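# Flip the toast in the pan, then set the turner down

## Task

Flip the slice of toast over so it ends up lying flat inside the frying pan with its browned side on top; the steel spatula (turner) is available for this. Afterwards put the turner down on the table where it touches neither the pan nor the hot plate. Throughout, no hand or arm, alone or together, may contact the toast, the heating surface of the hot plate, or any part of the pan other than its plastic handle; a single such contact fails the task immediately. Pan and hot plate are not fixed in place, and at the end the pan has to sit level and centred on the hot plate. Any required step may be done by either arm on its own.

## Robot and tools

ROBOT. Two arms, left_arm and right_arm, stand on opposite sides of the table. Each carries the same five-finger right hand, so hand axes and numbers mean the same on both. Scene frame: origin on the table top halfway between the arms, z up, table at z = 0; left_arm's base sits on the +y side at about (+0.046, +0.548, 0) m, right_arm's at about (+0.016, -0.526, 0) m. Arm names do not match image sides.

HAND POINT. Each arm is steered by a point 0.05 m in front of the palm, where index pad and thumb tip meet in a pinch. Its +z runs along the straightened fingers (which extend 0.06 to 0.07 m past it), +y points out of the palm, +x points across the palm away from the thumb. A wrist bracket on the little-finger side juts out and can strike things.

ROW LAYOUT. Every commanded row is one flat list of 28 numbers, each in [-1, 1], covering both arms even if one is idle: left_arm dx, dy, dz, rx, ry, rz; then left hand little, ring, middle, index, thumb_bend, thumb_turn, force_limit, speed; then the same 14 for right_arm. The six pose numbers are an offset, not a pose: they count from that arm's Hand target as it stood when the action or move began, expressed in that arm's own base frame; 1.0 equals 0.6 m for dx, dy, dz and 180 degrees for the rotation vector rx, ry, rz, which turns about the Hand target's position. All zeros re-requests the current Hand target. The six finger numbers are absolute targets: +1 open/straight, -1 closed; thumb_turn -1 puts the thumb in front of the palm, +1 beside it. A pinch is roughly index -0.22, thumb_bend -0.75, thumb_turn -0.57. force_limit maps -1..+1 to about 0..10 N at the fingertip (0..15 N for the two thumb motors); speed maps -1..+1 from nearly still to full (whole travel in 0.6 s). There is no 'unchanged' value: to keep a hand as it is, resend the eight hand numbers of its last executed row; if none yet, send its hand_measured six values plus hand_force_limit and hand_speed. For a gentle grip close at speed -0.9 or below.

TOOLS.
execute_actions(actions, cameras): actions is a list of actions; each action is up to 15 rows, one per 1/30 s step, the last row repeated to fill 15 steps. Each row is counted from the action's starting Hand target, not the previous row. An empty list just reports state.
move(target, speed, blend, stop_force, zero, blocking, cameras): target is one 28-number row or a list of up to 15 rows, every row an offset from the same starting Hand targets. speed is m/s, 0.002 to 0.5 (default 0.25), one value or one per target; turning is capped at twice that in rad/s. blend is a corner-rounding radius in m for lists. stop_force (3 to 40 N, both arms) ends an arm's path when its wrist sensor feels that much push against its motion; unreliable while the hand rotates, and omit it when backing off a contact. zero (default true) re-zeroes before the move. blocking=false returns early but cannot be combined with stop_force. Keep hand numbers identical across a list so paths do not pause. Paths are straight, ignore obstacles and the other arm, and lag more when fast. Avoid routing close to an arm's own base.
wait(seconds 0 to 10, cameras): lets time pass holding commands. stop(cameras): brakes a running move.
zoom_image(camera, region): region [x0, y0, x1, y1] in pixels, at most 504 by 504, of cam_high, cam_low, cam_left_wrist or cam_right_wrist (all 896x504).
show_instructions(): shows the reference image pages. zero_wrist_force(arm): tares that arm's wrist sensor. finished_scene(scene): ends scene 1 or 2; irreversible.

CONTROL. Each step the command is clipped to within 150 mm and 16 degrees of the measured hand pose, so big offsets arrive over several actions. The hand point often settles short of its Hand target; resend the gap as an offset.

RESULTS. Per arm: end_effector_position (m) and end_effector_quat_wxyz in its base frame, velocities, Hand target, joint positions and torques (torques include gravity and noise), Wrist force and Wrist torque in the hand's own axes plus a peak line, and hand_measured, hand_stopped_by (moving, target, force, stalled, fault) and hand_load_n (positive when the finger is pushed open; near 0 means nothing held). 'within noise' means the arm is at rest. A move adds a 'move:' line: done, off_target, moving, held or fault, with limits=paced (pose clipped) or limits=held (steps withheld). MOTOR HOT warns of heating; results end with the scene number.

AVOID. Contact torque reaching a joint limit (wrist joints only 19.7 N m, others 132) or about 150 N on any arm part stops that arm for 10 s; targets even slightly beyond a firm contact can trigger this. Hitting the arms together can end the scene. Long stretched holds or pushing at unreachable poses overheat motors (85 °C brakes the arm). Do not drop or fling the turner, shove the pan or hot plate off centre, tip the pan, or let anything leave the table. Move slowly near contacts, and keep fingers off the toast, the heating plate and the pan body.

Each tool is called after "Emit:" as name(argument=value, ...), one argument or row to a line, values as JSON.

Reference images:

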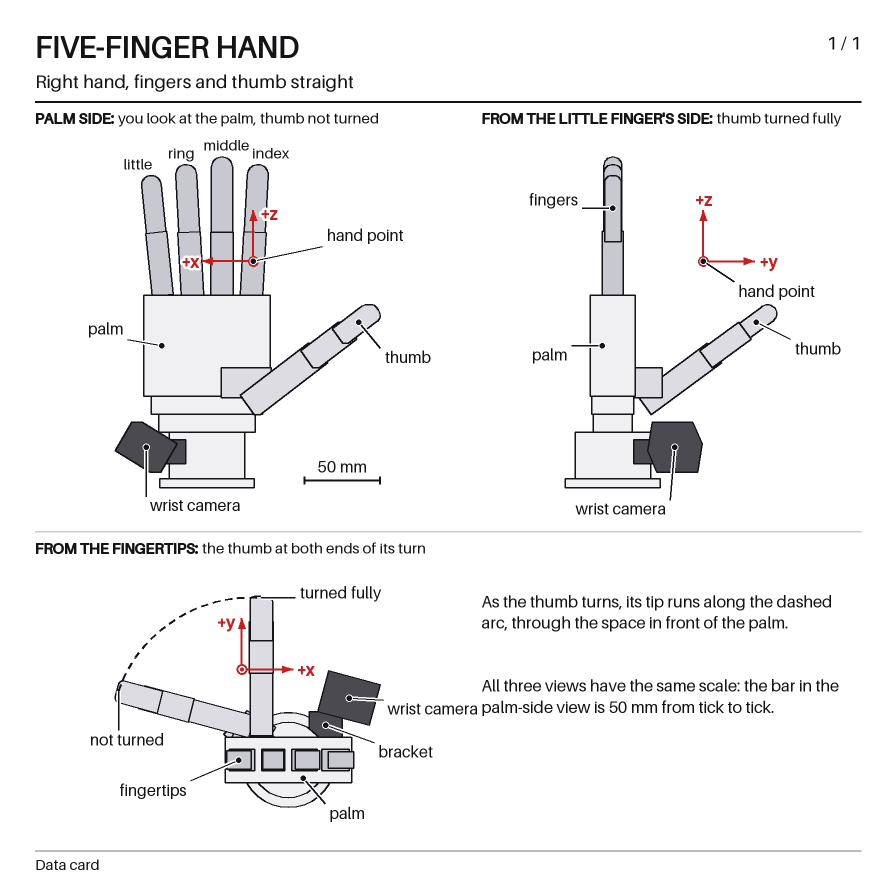

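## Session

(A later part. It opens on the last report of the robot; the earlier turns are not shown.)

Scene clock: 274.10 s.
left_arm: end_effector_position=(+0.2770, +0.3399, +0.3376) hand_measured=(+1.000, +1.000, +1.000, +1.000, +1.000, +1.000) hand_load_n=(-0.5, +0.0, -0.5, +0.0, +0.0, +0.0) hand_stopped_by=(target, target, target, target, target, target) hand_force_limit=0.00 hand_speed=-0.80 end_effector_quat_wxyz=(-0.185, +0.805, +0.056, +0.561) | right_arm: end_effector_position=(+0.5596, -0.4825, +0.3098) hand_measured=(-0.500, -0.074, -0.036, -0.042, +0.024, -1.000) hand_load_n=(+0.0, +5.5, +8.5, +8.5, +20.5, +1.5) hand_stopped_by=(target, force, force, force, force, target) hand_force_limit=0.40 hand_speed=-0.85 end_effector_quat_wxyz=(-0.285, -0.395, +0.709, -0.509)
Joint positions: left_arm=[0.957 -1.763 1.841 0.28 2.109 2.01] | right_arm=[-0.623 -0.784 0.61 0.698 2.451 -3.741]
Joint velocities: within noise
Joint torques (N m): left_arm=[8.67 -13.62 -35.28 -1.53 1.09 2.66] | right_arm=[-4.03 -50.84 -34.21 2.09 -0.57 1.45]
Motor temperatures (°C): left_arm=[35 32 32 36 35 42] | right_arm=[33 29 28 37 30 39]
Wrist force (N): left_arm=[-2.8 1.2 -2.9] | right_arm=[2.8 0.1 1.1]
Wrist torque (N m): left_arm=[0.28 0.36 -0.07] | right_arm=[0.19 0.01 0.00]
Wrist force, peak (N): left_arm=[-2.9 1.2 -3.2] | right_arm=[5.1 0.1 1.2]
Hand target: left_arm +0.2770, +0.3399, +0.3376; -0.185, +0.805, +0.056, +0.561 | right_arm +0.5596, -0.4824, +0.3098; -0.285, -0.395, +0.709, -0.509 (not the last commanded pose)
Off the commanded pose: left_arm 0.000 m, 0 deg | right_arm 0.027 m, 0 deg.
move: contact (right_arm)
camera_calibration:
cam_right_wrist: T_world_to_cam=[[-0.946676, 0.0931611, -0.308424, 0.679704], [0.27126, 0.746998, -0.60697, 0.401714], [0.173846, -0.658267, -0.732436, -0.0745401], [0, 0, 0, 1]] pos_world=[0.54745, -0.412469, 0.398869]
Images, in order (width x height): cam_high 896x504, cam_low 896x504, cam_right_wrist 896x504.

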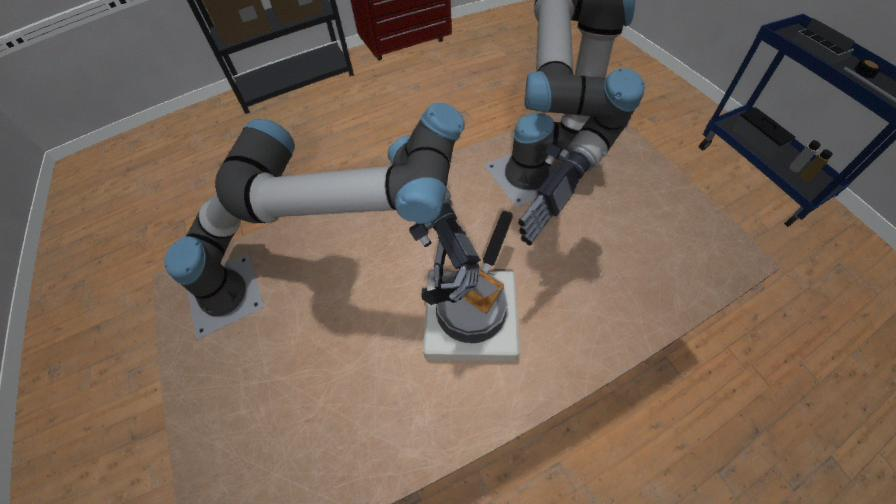

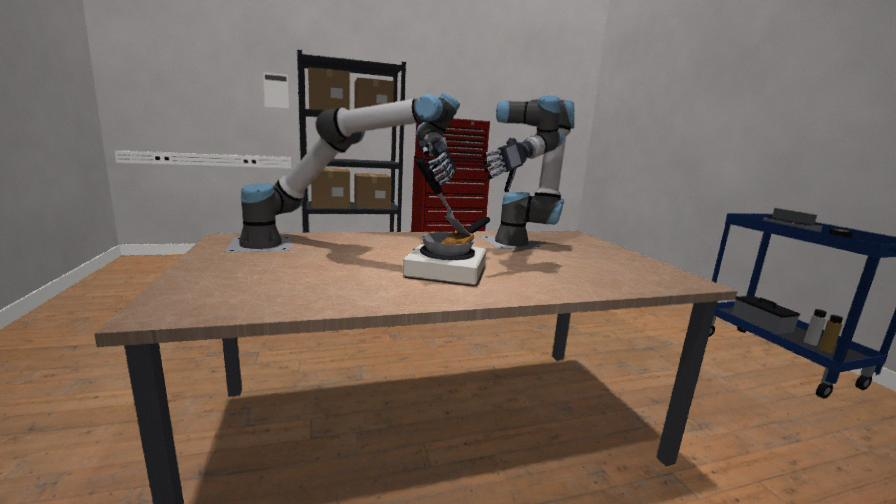

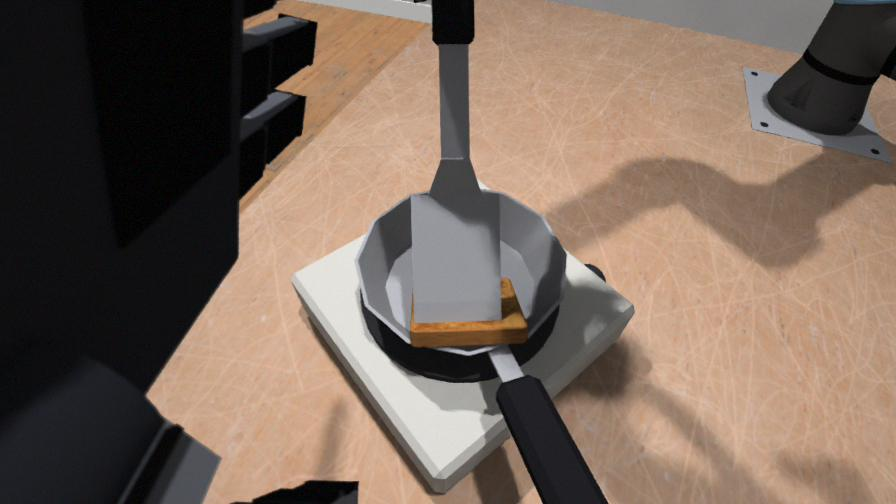

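Emit:
move(
  target=[0,0,0,0,0,0,1,1,1,1,1,1,0,-0.8, -0.0315,-0.011,-0.029,0,0,0,-0.5,-0.5,-0.5,-0.5,-0.75,-1,0.4,-0.85],
  speed=0.015,
  stop_force=10,
  cameras=["cam_low","cam_right_wrist","cam_high"],
)

Emit:
zoom_image(
  camera="cam_right_wrist",
  region=[350, 150, 590, 400],
)

Emit:
zoom_image(
  camera="cam_low",
  region=[400, 180, 500, 280],
)

Scene clock: 277.70 s.
left_arm: end_effector_position=(+0.2770, +0.3399, +0.3376) hand_measured=(+1.000, +1.000, +1.000, +1.000, +1.000, +1.000) hand_load_n=(+0.0, +0.0, +0.0, +0.0, -0.5, +0.0) hand_stopped_by=(target, target, target, target, target, target) hand_force_limit=0.00 hand_speed=-0.80 end_effector_quat_wxyz=(-0.185, +0.805, +0.056, +0.561) | right_arm: end_effector_position=(+0.5407, -0.4891, +0.2924) hand_measured=(-0.500, -0.074, -0.036, -0.042, +0.024, -1.000) hand_load_n=(+0.0, +0.0, +11.5, +10.0, +18.5, +1.5) hand_stopped_by=(target, force, force, force, force, target) hand_force_limit=0.40 hand_speed=-0.85 end_effector_quat_wxyz=(-0.285, -0.395, +0.709, -0.509)
Joint positions: left_arm=[0.957 -1.763 1.841 0.28 2.109 2.01] | right_arm=[-0.65 -0.851 0.77 0.59 2.428 -3.761]
Joint velocities: within noise
Joint torques (N m): left_arm=[8.99 -13.33 -37.11 -1.53 0.71 2.37] | right_arm=[7.8 -49.46 -35.19 2.86 1.83 1.14]
Motor temperatures (°C): left_arm=[35 32 32 36 35 42] | right_arm=[33 29 28 37 30 39]
Wrist force (N): left_arm=[-2.6 0.7 -3.0] | right_arm=[2.7 -0.1 1.3]
Wrist torque (N m): left_arm=[0.22 0.33 -0.07] | right_arm=[0.19 0.04 0.13]
Wrist force, peak (N): left_arm=[-2.8 1.3 -3.1] | right_arm=[3.9 -0.4 1.0]
Hand target: left_arm +0.2770, +0.3399, +0.3376; -0.185, +0.805, +0.056, +0.561 | right_arm +0.5407, -0.4890, +0.2924; -0.285, -0.395, +0.709, -0.509
Off the commanded pose: left_arm 0.000 m, 0 deg | right_arm 0.000 m, 0 deg.
move: done
camera_calibration:
cam_right_wrist: T_world_to_cam=[[-0.946694, 0.0931548, -0.308371, 0.657042], [0.271222, 0.746996, -0.606989, 0.401251], [0.173808, -0.65827, -0.732442, -0.0883252], [0, 0, 0, 1]] pos_world=[0.528541, -0.419082, 0.381475]
Images, in order (width x height): cam_high 896x504, cam_low 896x504, cam_right_wrist 896x504.

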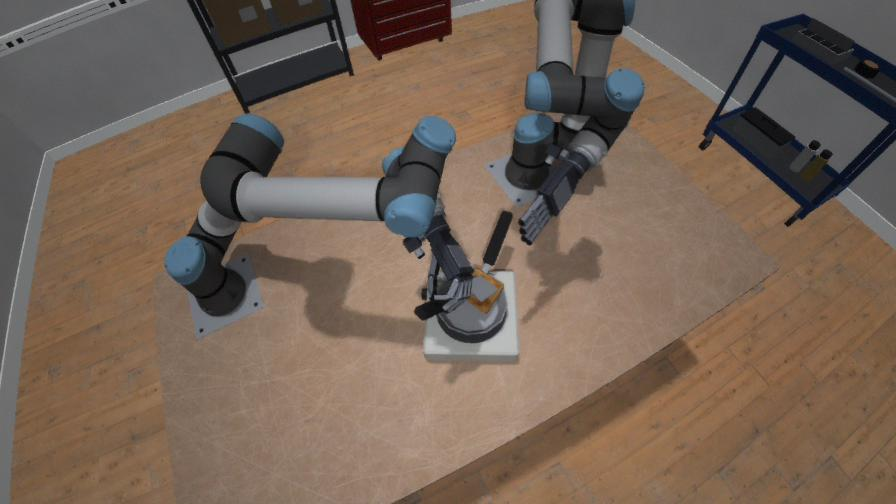

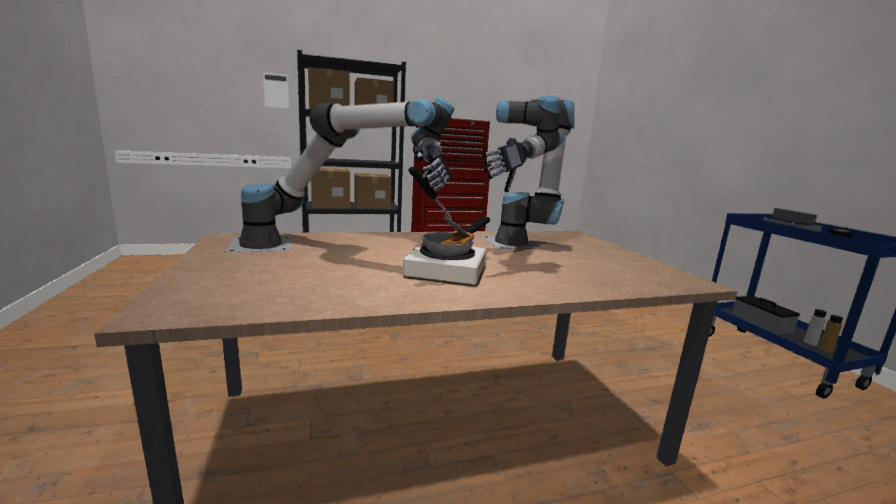

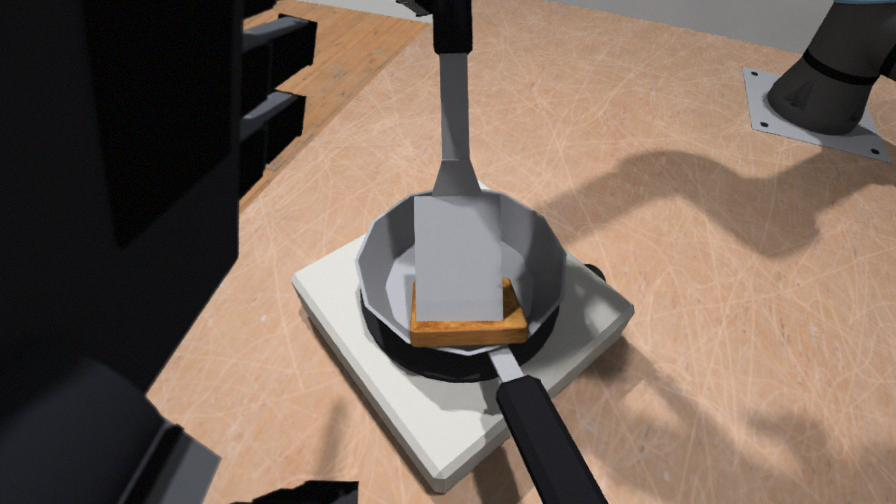

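Scaled by 2.016 from the camera's 896x504 image, which has a finer 1280x720 frame.

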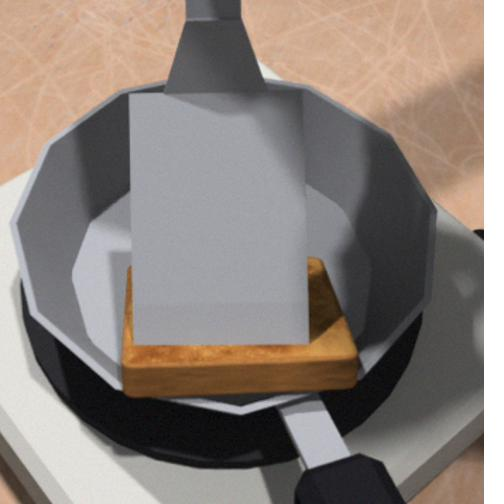

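Scaled by 5.040 from the camera's 896x504 image, which has a finer 1280x720 frame.

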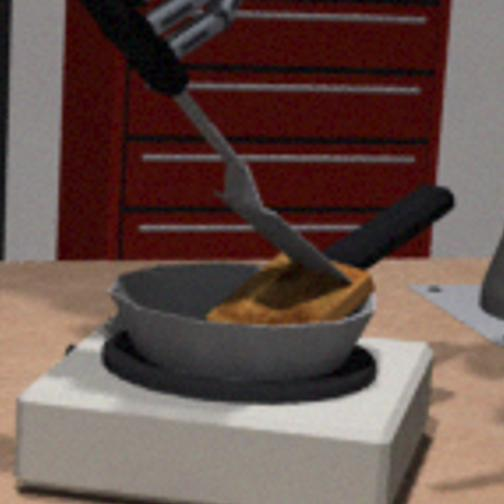

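Emit:
move(
  target=[
    [0,0,0,0,0,0,1,1,1,1,1,1,0,-0.8, 0,0,0.055,0,0,0,-0.5,-0.5,-0.5,-0.5,-0.75,-1,0.4,-0.85],
    [0,0,0,0,0,0,1,1,1,1,1,1,0,-0.8, 0.0407,-0.0105,0.055,0,0,0,-0.5,-0.5,-0.5,-0.5,-0.75,-1,0.4,-0.85],
  ],
  speed=0.04,
  cameras=["cam_low","cam_right_wrist"],
)

Emit:
zoom_image(
  camera="cam_right_wrist",
  region=[350, 150, 590, 400],
)

Emit:
zoom_image(
  camera="cam_low",
  region=[400, 180, 500, 280],
)

Scene clock: 283.23 s.
left_arm: end_effector_position=(+0.2770, +0.3399, +0.3376) hand_measured=(+1.000, +1.000, +1.000, +1.000, +1.000, +1.000) hand_load_n=(+0.0, +0.0, +0.0, +0.0, +0.0, +0.0) hand_stopped_by=(target, target, target, target, target, target) hand_force_limit=0.00 hand_speed=-0.80 end_effector_quat_wxyz=(-0.185, +0.805, +0.056, +0.561) | right_arm: end_effector_position=(+0.5652, -0.4953, +0.3254) hand_measured=(-0.500, -0.074, -0.036, -0.042, +0.024, -1.000) hand_load_n=(+0.0, +0.0, +11.5, +9.0, +18.5, +0.0) hand_stopped_by=(target, force, force, force, force, target) hand_force_limit=0.40 hand_speed=-0.85 end_effector_quat_wxyz=(-0.285, -0.395, +0.709, -0.509) end_effector_velocity=(+0.000, -0.001, +0.001) end_effector_angular_velocity=(-0.003, -0.004, -0.001)
Joint positions: left_arm=[0.957 -1.763 1.841 0.28 2.109 2.01] | right_arm=[-0.634 -0.723 0.458 0.783 2.442 -3.749]
Joint velocities: left_arm=[within noise] | right_arm=[-0.001 -0.001 0.002 -0.005 0.001 0]
Joint torques (N m): left_arm=[10.04 -14.09 -36.88 -1.49 0.59 2.45] | right_arm=[-4.14 -67.93 -15.21 -1.31 1.62 0.81]
Motor temperatures (°C): left_arm=[35 32 32 36 35 42] | right_arm=[33 29 28 37 30 39]
Wrist force (N): left_arm=[-2.9 1.3 -3.0] | right_arm=[-0.7 0.9 1.0]
Wrist torque (N m): left_arm=[0.29 0.38 -0.08] | right_arm=[0.21 0.14 -0.17]
Wrist force, peak (N): left_arm=[-3.0 1.1 -3.3] | right_arm=[2.8 0.0 1.4]
Hand target: left_arm +0.2770, +0.3399, +0.3376; -0.185, +0.805, +0.056, +0.561 | right_arm +0.5651, -0.4953, +0.3254; -0.285, -0.395, +0.709, -0.509
Off the commanded pose: left_arm 0.000 m, 0 deg | right_arm 0.000 m, 0 deg.
move: done
camera_calibration:
cam_right_wrist: T_world_to_cam=[[-0.946706, 0.0931772, -0.308327, 0.690948], [0.271193, 0.747058, -0.606925, 0.419293], [0.173787, -0.658196, -0.732514, -0.0724178], [0, 0, 0, 1]] pos_world=[0.553001, -0.425282, 0.414471]
Images, in order (width x height): cam_low 896x504, cam_right_wrist 896x504.

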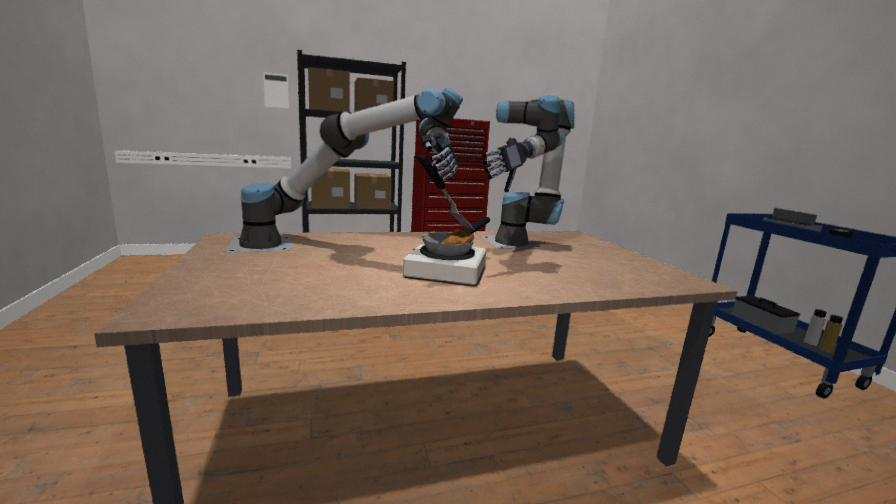

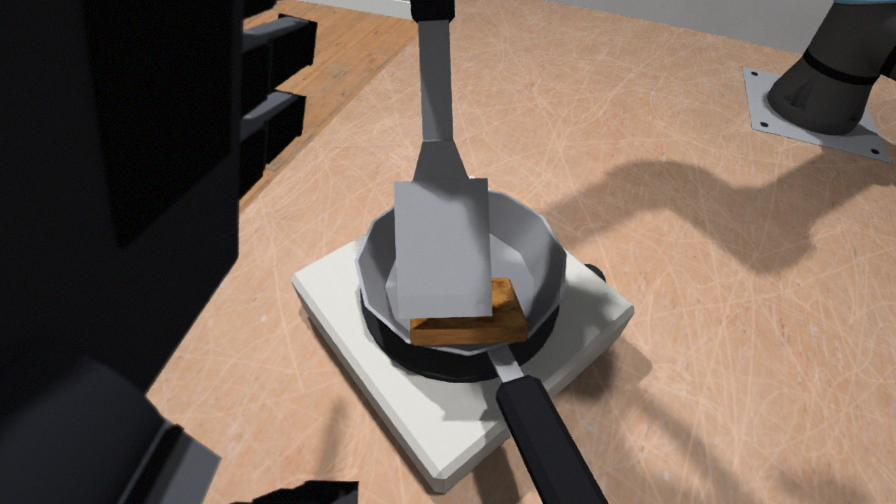

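Scaled by 2.016 from the camera's 896x504 image, which has a finer 1280x720 frame.

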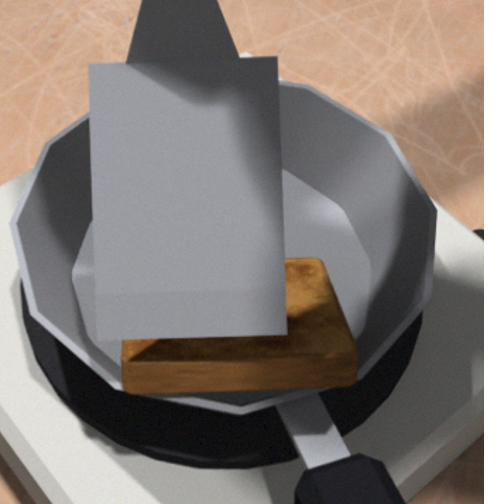

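Scaled by 5.040 from the camera's 896x504 image, which has a finer 1280x720 frame.

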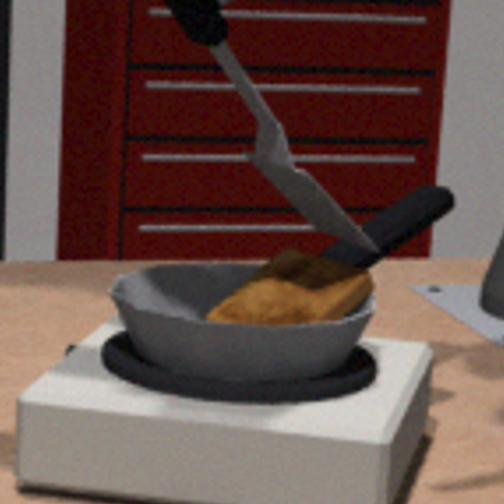

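Emit:
move(
  target=[
    [0,0,0,0,0,0,1,1,1,1,1,1,0,-0.8, 0.0165,0.0030,0,0,0,0,-0.5,-0.5,-0.5,-0.5,-0.75,-1,0.4,-0.85],
    [0,0,0,0,0,0,1,1,1,1,1,1,0,-0.8, 0.0165,0.0030,-0.058,0,0,0,-0.5,-0.5,-0.5,-0.5,-0.75,-1,0.4,-0.85],
  ],
  speed=0.025,
  stop_force=4,
  cameras=["cam_low","cam_right_wrist"],
)

Emit:
zoom_image(
  camera="cam_right_wrist",
  region=[350, 150, 590, 400],
)

Emit:
zoom_image(
  camera="cam_low",
  region=[400, 180, 500, 280],
)

Scene clock: 287.77 s.
left_arm: end_effector_position=(+0.2770, +0.3399, +0.3376) hand_measured=(+1.000, +1.000, +1.000, +1.000, +1.000, +1.000) hand_load_n=(+0.0, +0.0, +0.0, +0.0, +0.0, +0.0) hand_stopped_by=(target, target, target, target, target, target) hand_force_limit=0.00 hand_speed=-0.80 end_effector_quat_wxyz=(-0.185, +0.805, +0.056, +0.561) | right_arm: end_effector_position=(+0.5750, -0.4935, +0.2906) hand_measured=(-0.500, -0.074, -0.036, -0.042, +0.024, -1.000) hand_load_n=(+0.0, +0.5, +12.0, +8.5, +18.5, -1.0) hand_stopped_by=(target, force, force, force, force, target) hand_force_limit=0.40 hand_speed=-0.85 end_effector_quat_wxyz=(-0.285, -0.395, +0.709, -0.509)
Joint positions: left_arm=[0.957 -1.763 1.841 0.28 2.109 2.01] | right_arm=[-0.623 -0.718 0.54 0.702 2.451 -3.741]
Joint velocities: within noise
Joint torques (N m): left_arm=[8.98 -13.83 -35.05 -1.43 0.63 2.45] | right_arm=[-8.21 -55.3 -36.63 2.91 -0.11 -0.26]
Motor temperatures (°C): left_arm=[35 32 32 36 35 42] | right_arm=[32 29 28 37 30 39]
Wrist force (N): left_arm=[-2.7 1.1 -2.6] | right_arm=[-0.4 0.2 0.6]
Wrist torque (N m): left_arm=[0.25 0.34 -0.07] | right_arm=[0.21 0.01 0.02]
Wrist force, peak (N): left_arm=[-3.0 1.2 -3.1] | right_arm=[-0.9 1.1 1.2]
Hand target: left_arm +0.2770, +0.3399, +0.3376; -0.185, +0.805, +0.056, +0.561 | right_arm +0.5750, -0.4935, +0.2906; -0.285, -0.395, +0.709, -0.509
Off the commanded pose: left_arm 0.000 m, 0 deg | right_arm 0.000 m, 0 deg.
move: done
camera_calibration:
cam_right_wrist: T_world_to_cam=[[-0.946676, 0.0931285, -0.308433, 0.689411], [0.271243, 0.746995, -0.606981, 0.394188], [0.173871, -0.658275, -0.732423, -0.0985915], [0, 0, 0, 1]] pos_world=[0.562871, -0.423561, 0.379692]
Images, in order (width x height): cam_low 896x504, cam_right_wrist 896x504.

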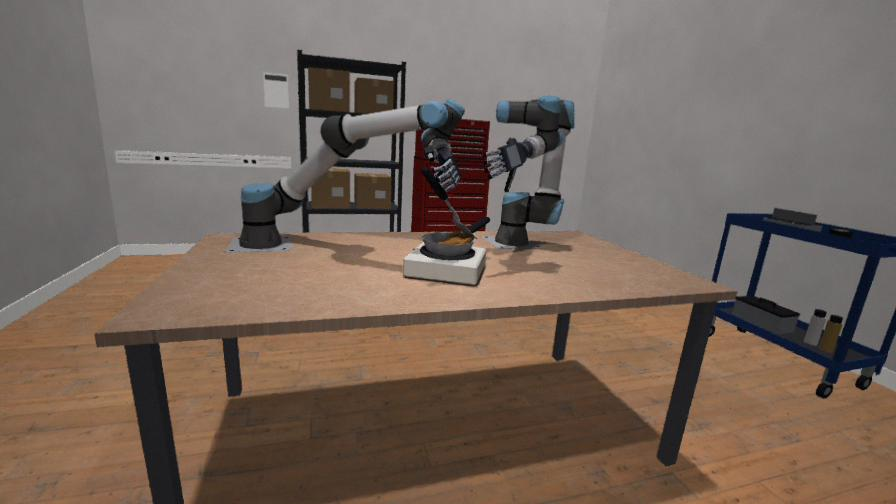

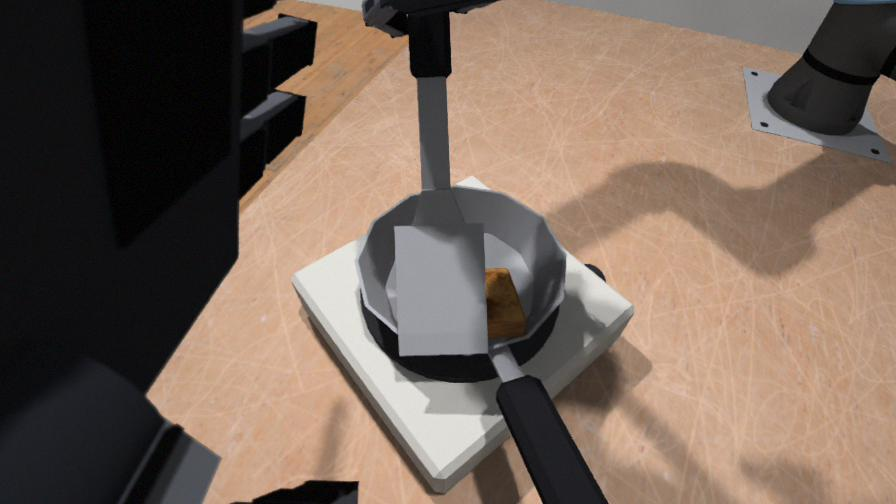

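Scaled by 2.016 from the camera's 896x504 image, which has a finer 1280x720 frame.

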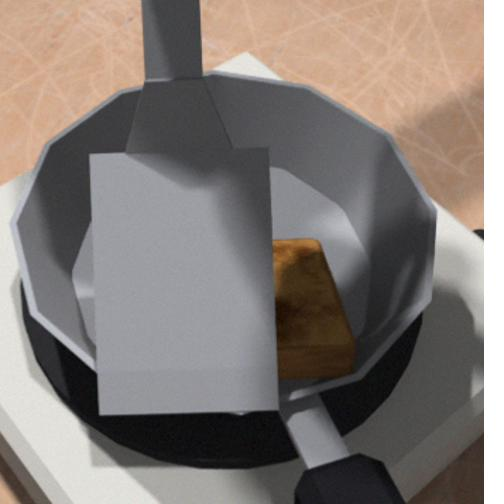

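Scaled by 5.040 from the camera's 896x504 image, which has a finer 1280x720 frame.

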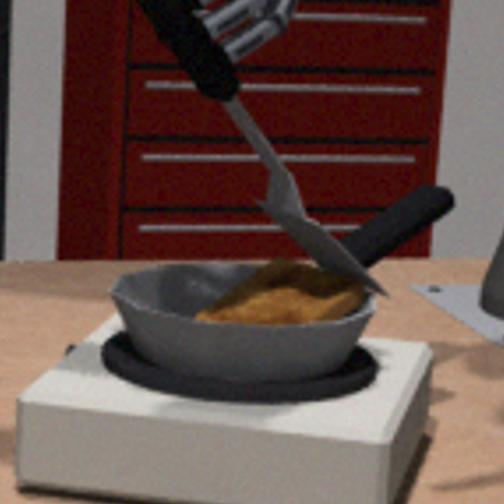

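Emit:
move(
  target=[
    [0,0,0,0,0,0,1,1,1,1,1,1,0,-0.8, -0.006,-0.002,0.008,0,0,0,-0.5,-0.5,-0.5,-0.5,-0.75,-1,0.4,-0.85],
    [0,0,0,0,0,0,1,1,1,1,1,1,0,-0.8, -0.0519,-0.0181,-0.004,0,0,0,-0.5,-0.5,-0.5,-0.5,-0.75,-1,0.4,-0.85],
  ],
  speed=0.02,
  stop_force=8,
  cameras=["cam_low","cam_right_wrist"],
)

Emit:
zoom_image(
  camera="cam_right_wrist",
  region=[350, 150, 590, 400],
)

Emit:
zoom_image(
  camera="cam_low",
  region=[400, 180, 500, 280],
)

Scene clock: 292.50 s.
left_arm: end_effector_position=(+0.2770, +0.3399, +0.3376) hand_measured=(+1.000, +1.000, +1.000, +1.000, +1.000, +1.000) hand_load_n=(+0.0, +0.0, -0.5, +0.0, +0.0, +0.0) hand_stopped_by=(target, target, target, target, target, target) hand_force_limit=0.00 hand_speed=-0.80 end_effector_quat_wxyz=(-0.185, +0.805, +0.056, +0.561) | right_arm: end_effector_position=(+0.5439, -0.5044, +0.2882) hand_measured=(-0.500, -0.074, -0.036, -0.042, +0.024, -1.000) hand_load_n=(+0.0, +0.5, +11.0, +9.0, +19.0, +0.0) hand_stopped_by=(target, force, force, force, force, target) hand_force_limit=0.40 hand_speed=-0.85 end_effector_quat_wxyz=(-0.285, -0.395, +0.709, -0.509)
Joint positions: left_arm=[0.957 -1.763 1.841 0.28 2.109 2.01] | right_arm=[-0.666 -0.821 0.728 0.593 2.414 -3.773]
Joint velocities: within noise
Joint torques (N m): left_arm=[9.4 -13.48 -35.27 -1.7 0.51 2.52] | right_arm=[8.96 -53.18 -35.99 1.77 2.77 1.69]
Motor temperatures (°C): left_arm=[35 32 32 36 35 42] | right_arm=[32 29 28 37 30 39]
Wrist force (N): left_arm=[-2.5 1.0 -2.9] | right_arm=[-0.3 0.8 1.1]
Wrist torque (N m): left_arm=[0.25 0.31 -0.05] | right_arm=[0.20 0.02 -0.12]
Wrist force, peak (N): left_arm=[-3.0 1.0 -3.3] | right_arm=[-0.6 1.2 1.6]
Hand target: left_arm +0.2770, +0.3399, +0.3376; -0.185, +0.805, +0.056, +0.561 | right_arm +0.5439, -0.5044, +0.2882; -0.285, -0.395, +0.709, -0.509
Off the commanded pose: left_arm 0.000 m, 0 deg | right_arm 0.000 m, 0 deg.
move: done
camera_calibration:
cam_right_wrist: T_world_to_cam=[[-0.946674, 0.0931528, -0.308433, 0.660209], [0.271261, 0.746995, -0.606973, 0.409267], [0.173857, -0.658272, -0.732429, -0.102092], [0, 0, 0, 1]] pos_world=[0.531734, -0.434425, 0.37727]
Images, in order (width x height): cam_low 896x504, cam_right_wrist 896x504.

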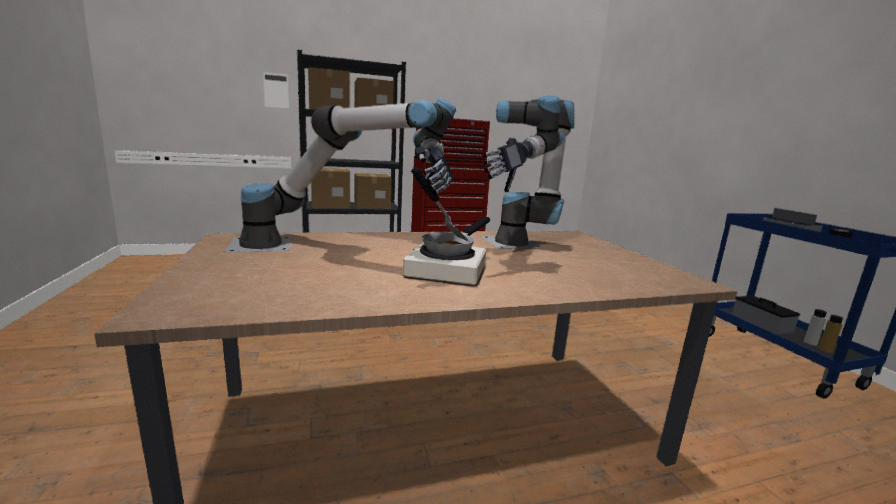

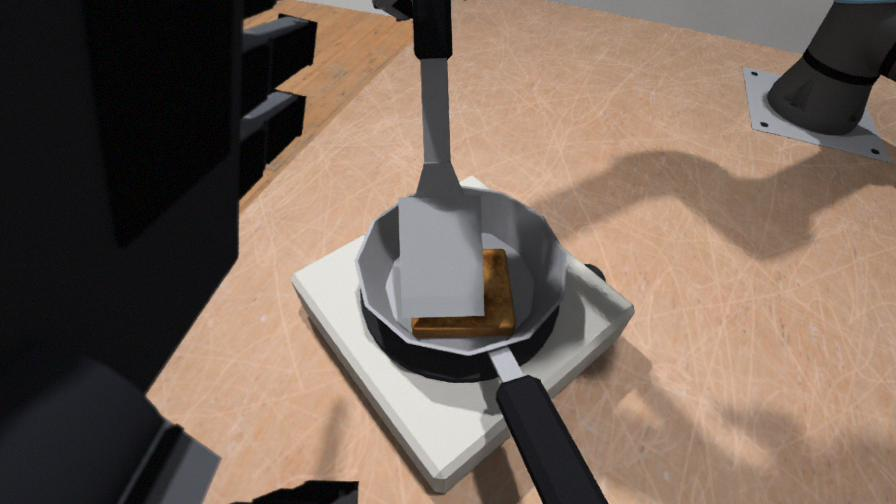

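Scaled by 2.016 from the camera's 896x504 image, which has a finer 1280x720 frame.

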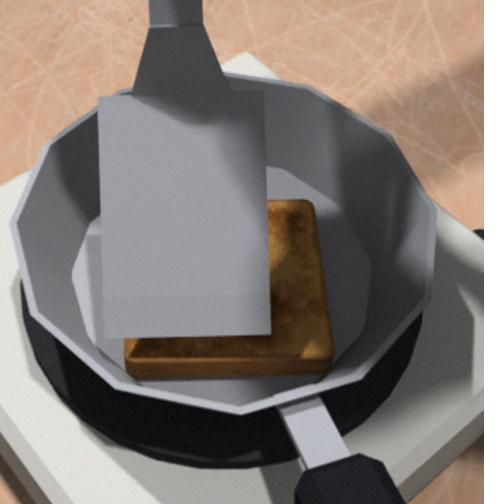

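Scaled by 5.040 from the camera's 896x504 image, which has a finer 1280x720 frame.

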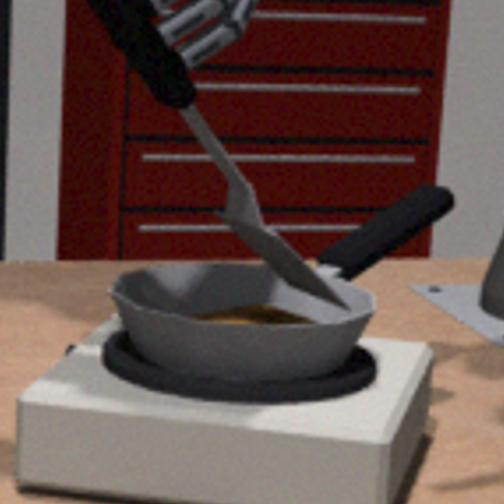

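Emit:
move(
  target=[
    [0,0,0,0,0,0,1,1,1,1,1,1,0,-0.8, 0,0,0.15,0,0,0,-0.5,-0.5,-0.5,-0.5,-0.75,-1,0.4,-0.85],
    [0,0,0,0,0,0,1,1,1,1,1,1,0,-0.8, -0.16,-0.05,0.17,0,0,0,-0.5,-0.5,-0.5,-0.5,-0.75,-1,0.4,-0.85],
  ],
  speed=0.1,
  blend=0.02,
  cameras=["cam_low","cam_right_wrist","cam_high"],
)

Emit:
zoom_image(
  camera="cam_right_wrist",
  region=[280, 150, 660, 500],
)

Emit:
zoom_image(
  camera="cam_high",
  region=[420, 250, 530, 370],
)

Emit:
zoom_image(
  camera="cam_low",
  region=[400, 180, 500, 290],
)

Scene clock: 296.53 s.
left_arm: end_effector_position=(+0.2770, +0.3399, +0.3376) hand_measured=(+1.000, +1.000, +1.000, +1.000, +1.000, +1.000) hand_load_n=(+0.0, +0.0, +0.0, +0.0, +0.0, +0.0) hand_stopped_by=(target, target, target, target, target, target) hand_force_limit=0.00 hand_speed=-0.80 end_effector_quat_wxyz=(-0.185, +0.805, +0.056, +0.561) | right_arm: end_effector_position=(+0.4479, -0.5344, +0.3902) hand_measured=(-0.500, -0.074, -0.036, -0.042, +0.024, -1.000) hand_load_n=(+0.0, +0.5, +11.0, +9.0, +19.0, +0.5) hand_stopped_by=(target, force, force, force, force, target) hand_force_limit=0.40 hand_speed=-0.85 end_effector_quat_wxyz=(-0.285, -0.395, +0.709, -0.509)
Joint positions: left_arm=[0.957 -1.763 1.841 0.28 2.109 2.01] | right_arm=[-0.811 -1.021 0.788 0.667 2.284 -3.865]
Joint velocities: within noise
Joint torques (N m): left_arm=[9.57 -15.35 -35.77 -1.46 0.45 2.41] | right_arm=[2.11 -52.86 -29.73 1.47 1.83 1.68]
Motor temperatures (°C): left_arm=[35 32 32 36 35 42] | right_arm=[32 29 28 37 29 39]
Wrist force (N): left_arm=[-2.9 1.0 -3.1] | right_arm=[-0.9 0.6 1.1]
Wrist torque (N m): left_arm=[0.26 0.38 -0.07] | right_arm=[0.11 0.15 -0.17]
Wrist force, peak (N): left_arm=[-3.1 1.3 -3.0] | right_arm=[-1.5 1.2 1.6]
Hand target: left_arm +0.2770, +0.3399, +0.3376; -0.185, +0.805, +0.056, +0.561 | right_arm +0.4479, -0.5344, +0.3902; -0.285, -0.395, +0.709, -0.509
Off the commanded pose: left_arm 0.000 m, 0 deg | right_arm 0.000 m, 0 deg.
move: done
camera_calibration:
cam_right_wrist: T_world_to_cam=[[-0.946684, 0.0931616, -0.308398, 0.603586], [0.271247, 0.746984, -0.606993, 0.519636], [0.17382, -0.658283, -0.732428, -0.0304499], [0, 0, 0, 1]] pos_world=[0.435748, -0.464435, 0.479257]
Images, in order (width x height): cam_high 896x504, cam_low 896x504, cam_right_wrist 896x504.

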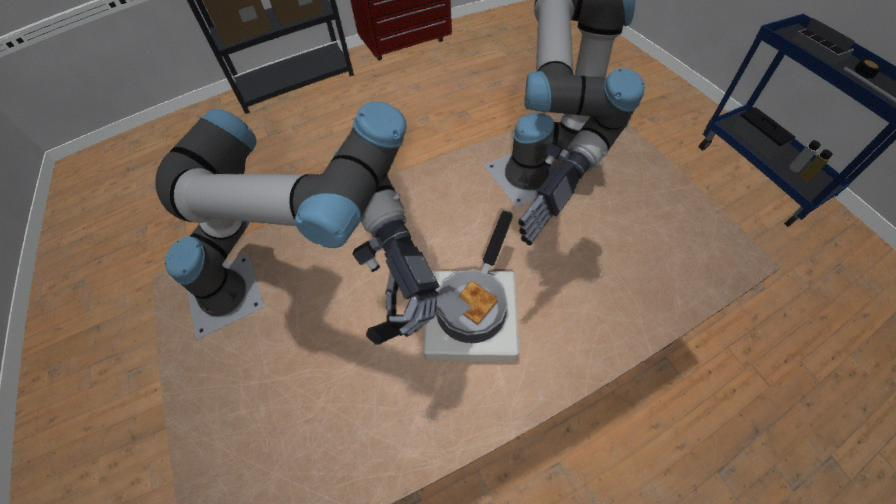

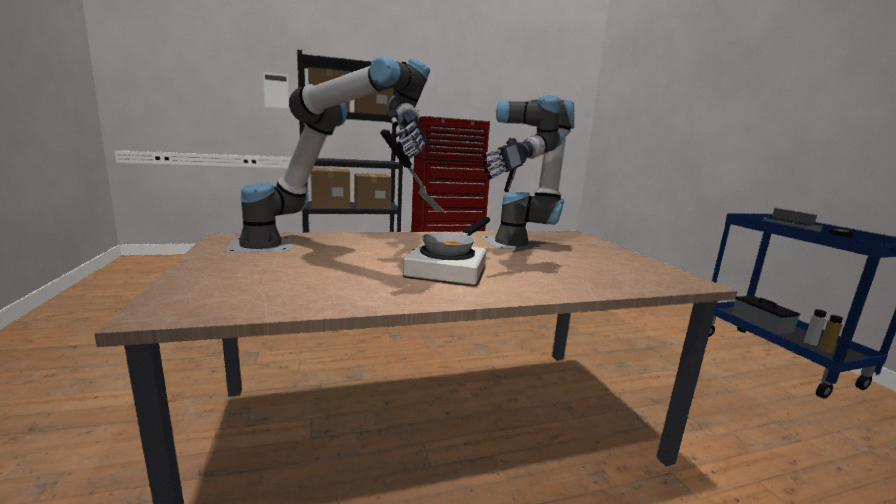

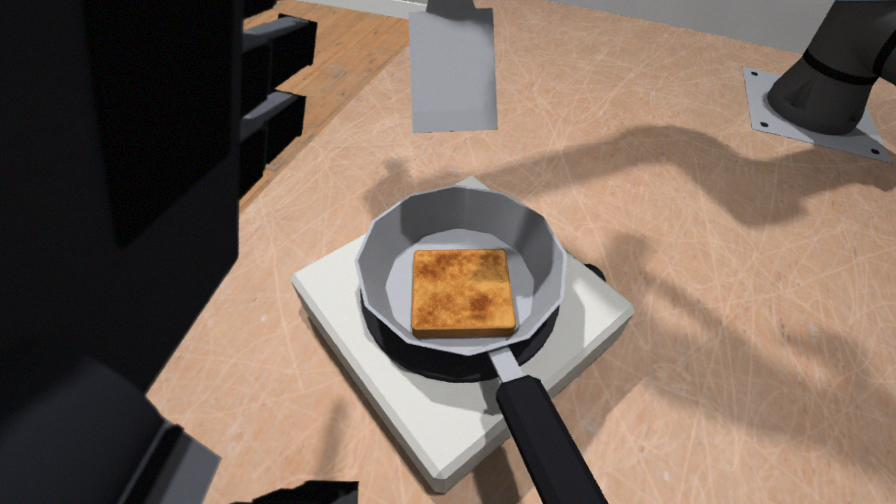

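Scaled by 1.326 from the camera's 896x504 image, which has a finer 1280x720 frame.

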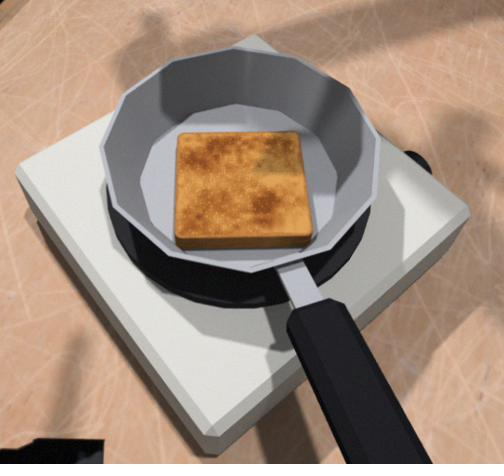

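Scaled by 4.200 from the camera's 896x504 image, which has a finer 1280x720 frame.

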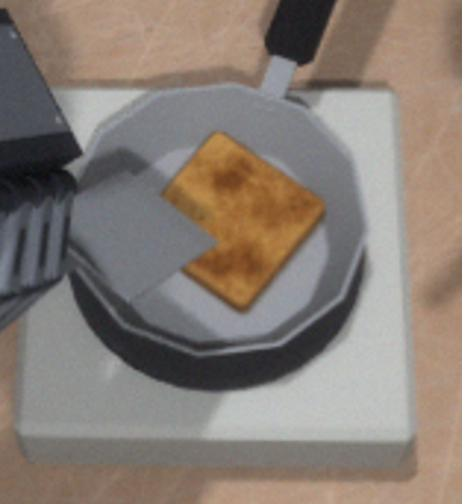

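Scaled by 4.582 from the camera's 896x504 image, which has a finer 1280x720 frame.

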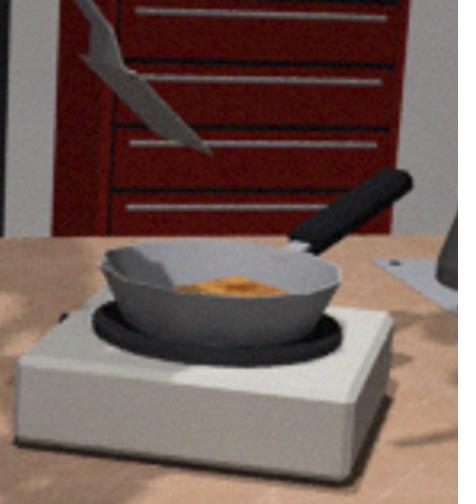

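Emit:
zoom_image(
  camera="cam_right_wrist",
  region=[370, 210, 560, 360],
)

Emit:
zoom_image(
  camera="cam_low",
  region=[415, 225, 480, 265],
)

Scaled by 2.653 from the camera's 896x504 image, which has a finer 1280x720 frame.

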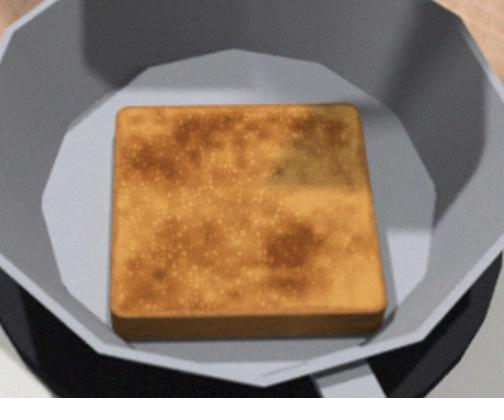

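Scaled by 7.754 from the camera's 896x504 image, which has a finer 1280x720 frame.

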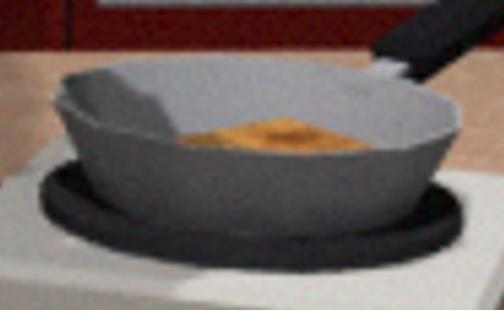

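Emit:
move(
  target=[0,0,0,0,0,0,1,1,1,1,1,1,0,-0.8, 0.1227,0.0480,-0.13,0,0,0,-0.5,-0.5,-0.5,-0.5,-0.75,-1,0.4,-0.85],
  speed=0.1,
  cameras=["cam_low","cam_right_wrist"],
)

Emit:
zoom_image(
  camera="cam_right_wrist",
  region=[350, 150, 590, 400],
)

Emit:
zoom_image(
  camera="cam_low",
  region=[400, 180, 500, 280],
)

Scene clock: 304.07 s.
left_arm: end_effector_position=(+0.2770, +0.3399, +0.3376) hand_measured=(+1.000, +1.000, +1.000, +1.000, +1.000, +1.000) hand_load_n=(+0.0, +0.0, +0.0, +0.0, +0.0, +0.0) hand_stopped_by=(target, target, target, target, target, target) hand_force_limit=0.00 hand_speed=-0.80 end_effector_quat_wxyz=(-0.185, +0.805, +0.056, +0.561) | right_arm: end_effector_position=(+0.5216, -0.5056, +0.3123) hand_measured=(-0.500, -0.074, -0.036, -0.042, +0.024, -1.000) hand_load_n=(+0.0, +1.0, +11.0, +8.5, +19.5, +0.0) hand_stopped_by=(target, force, force, force, force, target) hand_force_limit=0.40 hand_speed=-0.85 end_effector_quat_wxyz=(-0.285, -0.395, +0.709, -0.509) end_effector_velocity=(-0.002, -0.001, +0.002) end_effector_angular_velocity=(+0.001, +0.003, +0.002)
Joint positions: left_arm=[0.957 -1.763 1.841 0.28 2.109 2.01] | right_arm=[-0.69 -0.885 0.774 0.598 2.393 -3.79]
Joint velocities: left_arm=[within noise] | right_arm=[-0.003 -0.004 0.001 0.003 -0.003 -0.005]
Joint torques (N m): left_arm=[9 -14.13 -35.01 -1.6 0.37 2.54] | right_arm=[-9.38 -61.84 -17.05 2.3 -1.21 -1.7]
Motor temperatures (°C): left_arm=[35 32 32 36 35 41] | right_arm=[32 29 28 37 29 39]
Wrist force (N): left_arm=[-2.9 1.0 -2.9] | right_arm=[-0.3 0.7 1.1]
Wrist torque (N m): left_arm=[0.26 0.37 -0.08] | right_arm=[0.19 0.05 -0.10]
Wrist force, peak (N): left_arm=[-3.2 1.0 -3.0] | right_arm=[-2.0 0.7 0.8]
Hand target: left_arm +0.2770, +0.3399, +0.3376; -0.185, +0.805, +0.056, +0.561 | right_arm +0.5215, -0.5056, +0.3122; -0.285, -0.395, +0.709, -0.509
Off the commanded pose: left_arm 0.000 m, 0 deg | right_arm 0.000 m, 0 deg.
move: done
camera_calibration:
cam_right_wrist: T_world_to_cam=[[-0.946532, 0.093133, -0.308874, 0.646718], [0.271579, 0.746806, -0.607063, 0.430639], [0.174131, -0.658489, -0.732169, -0.0816502], [0, 0, 0, 1]] pos_world=[0.509405, -0.4356, 0.401398]
Images, in order (width x height): cam_low 896x504, cam_right_wrist 896x504.

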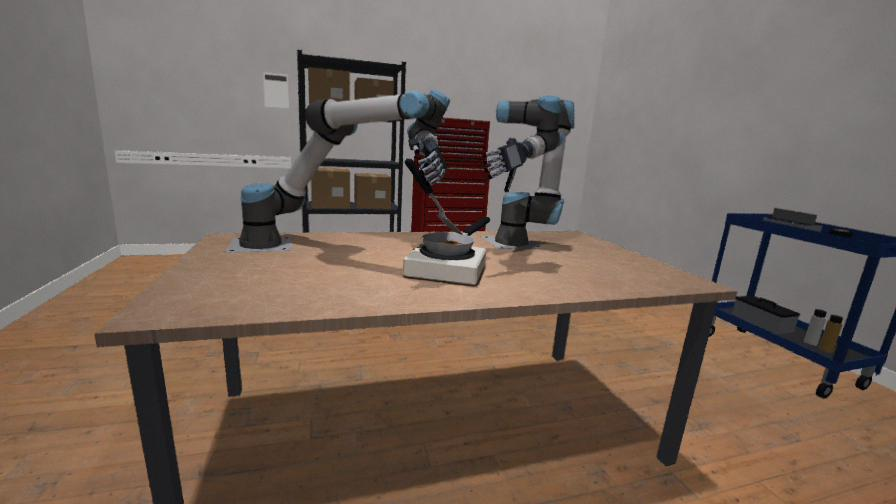

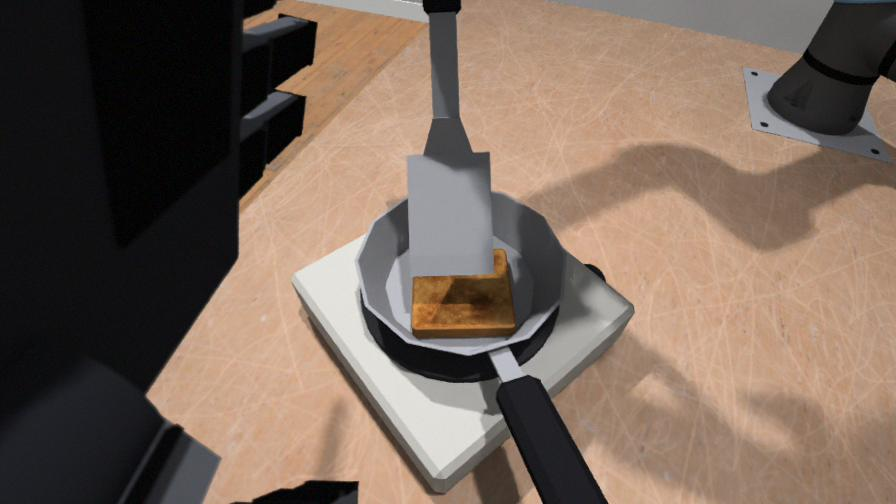

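Scaled by 2.016 from the camera's 896x504 image, which has a finer 1280x720 frame.

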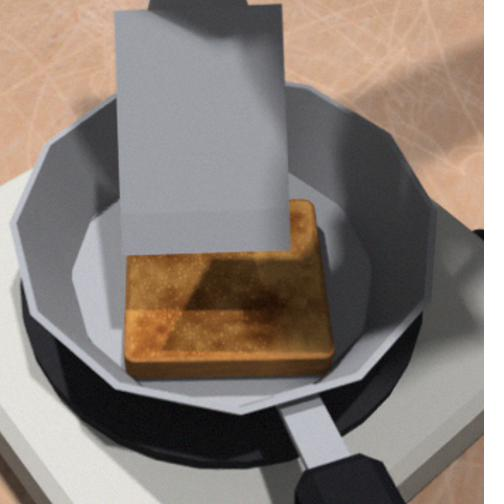

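Scaled by 5.040 from the camera's 896x504 image, which has a finer 1280x720 frame.

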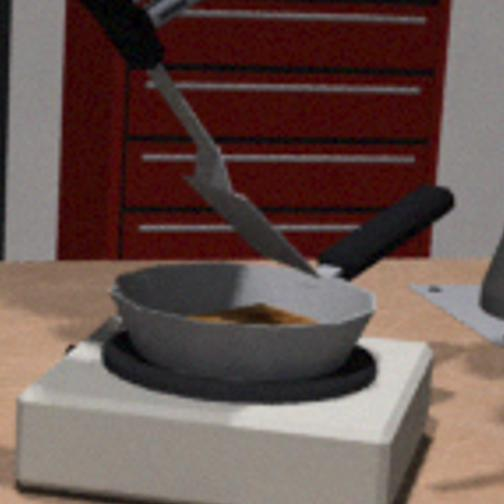

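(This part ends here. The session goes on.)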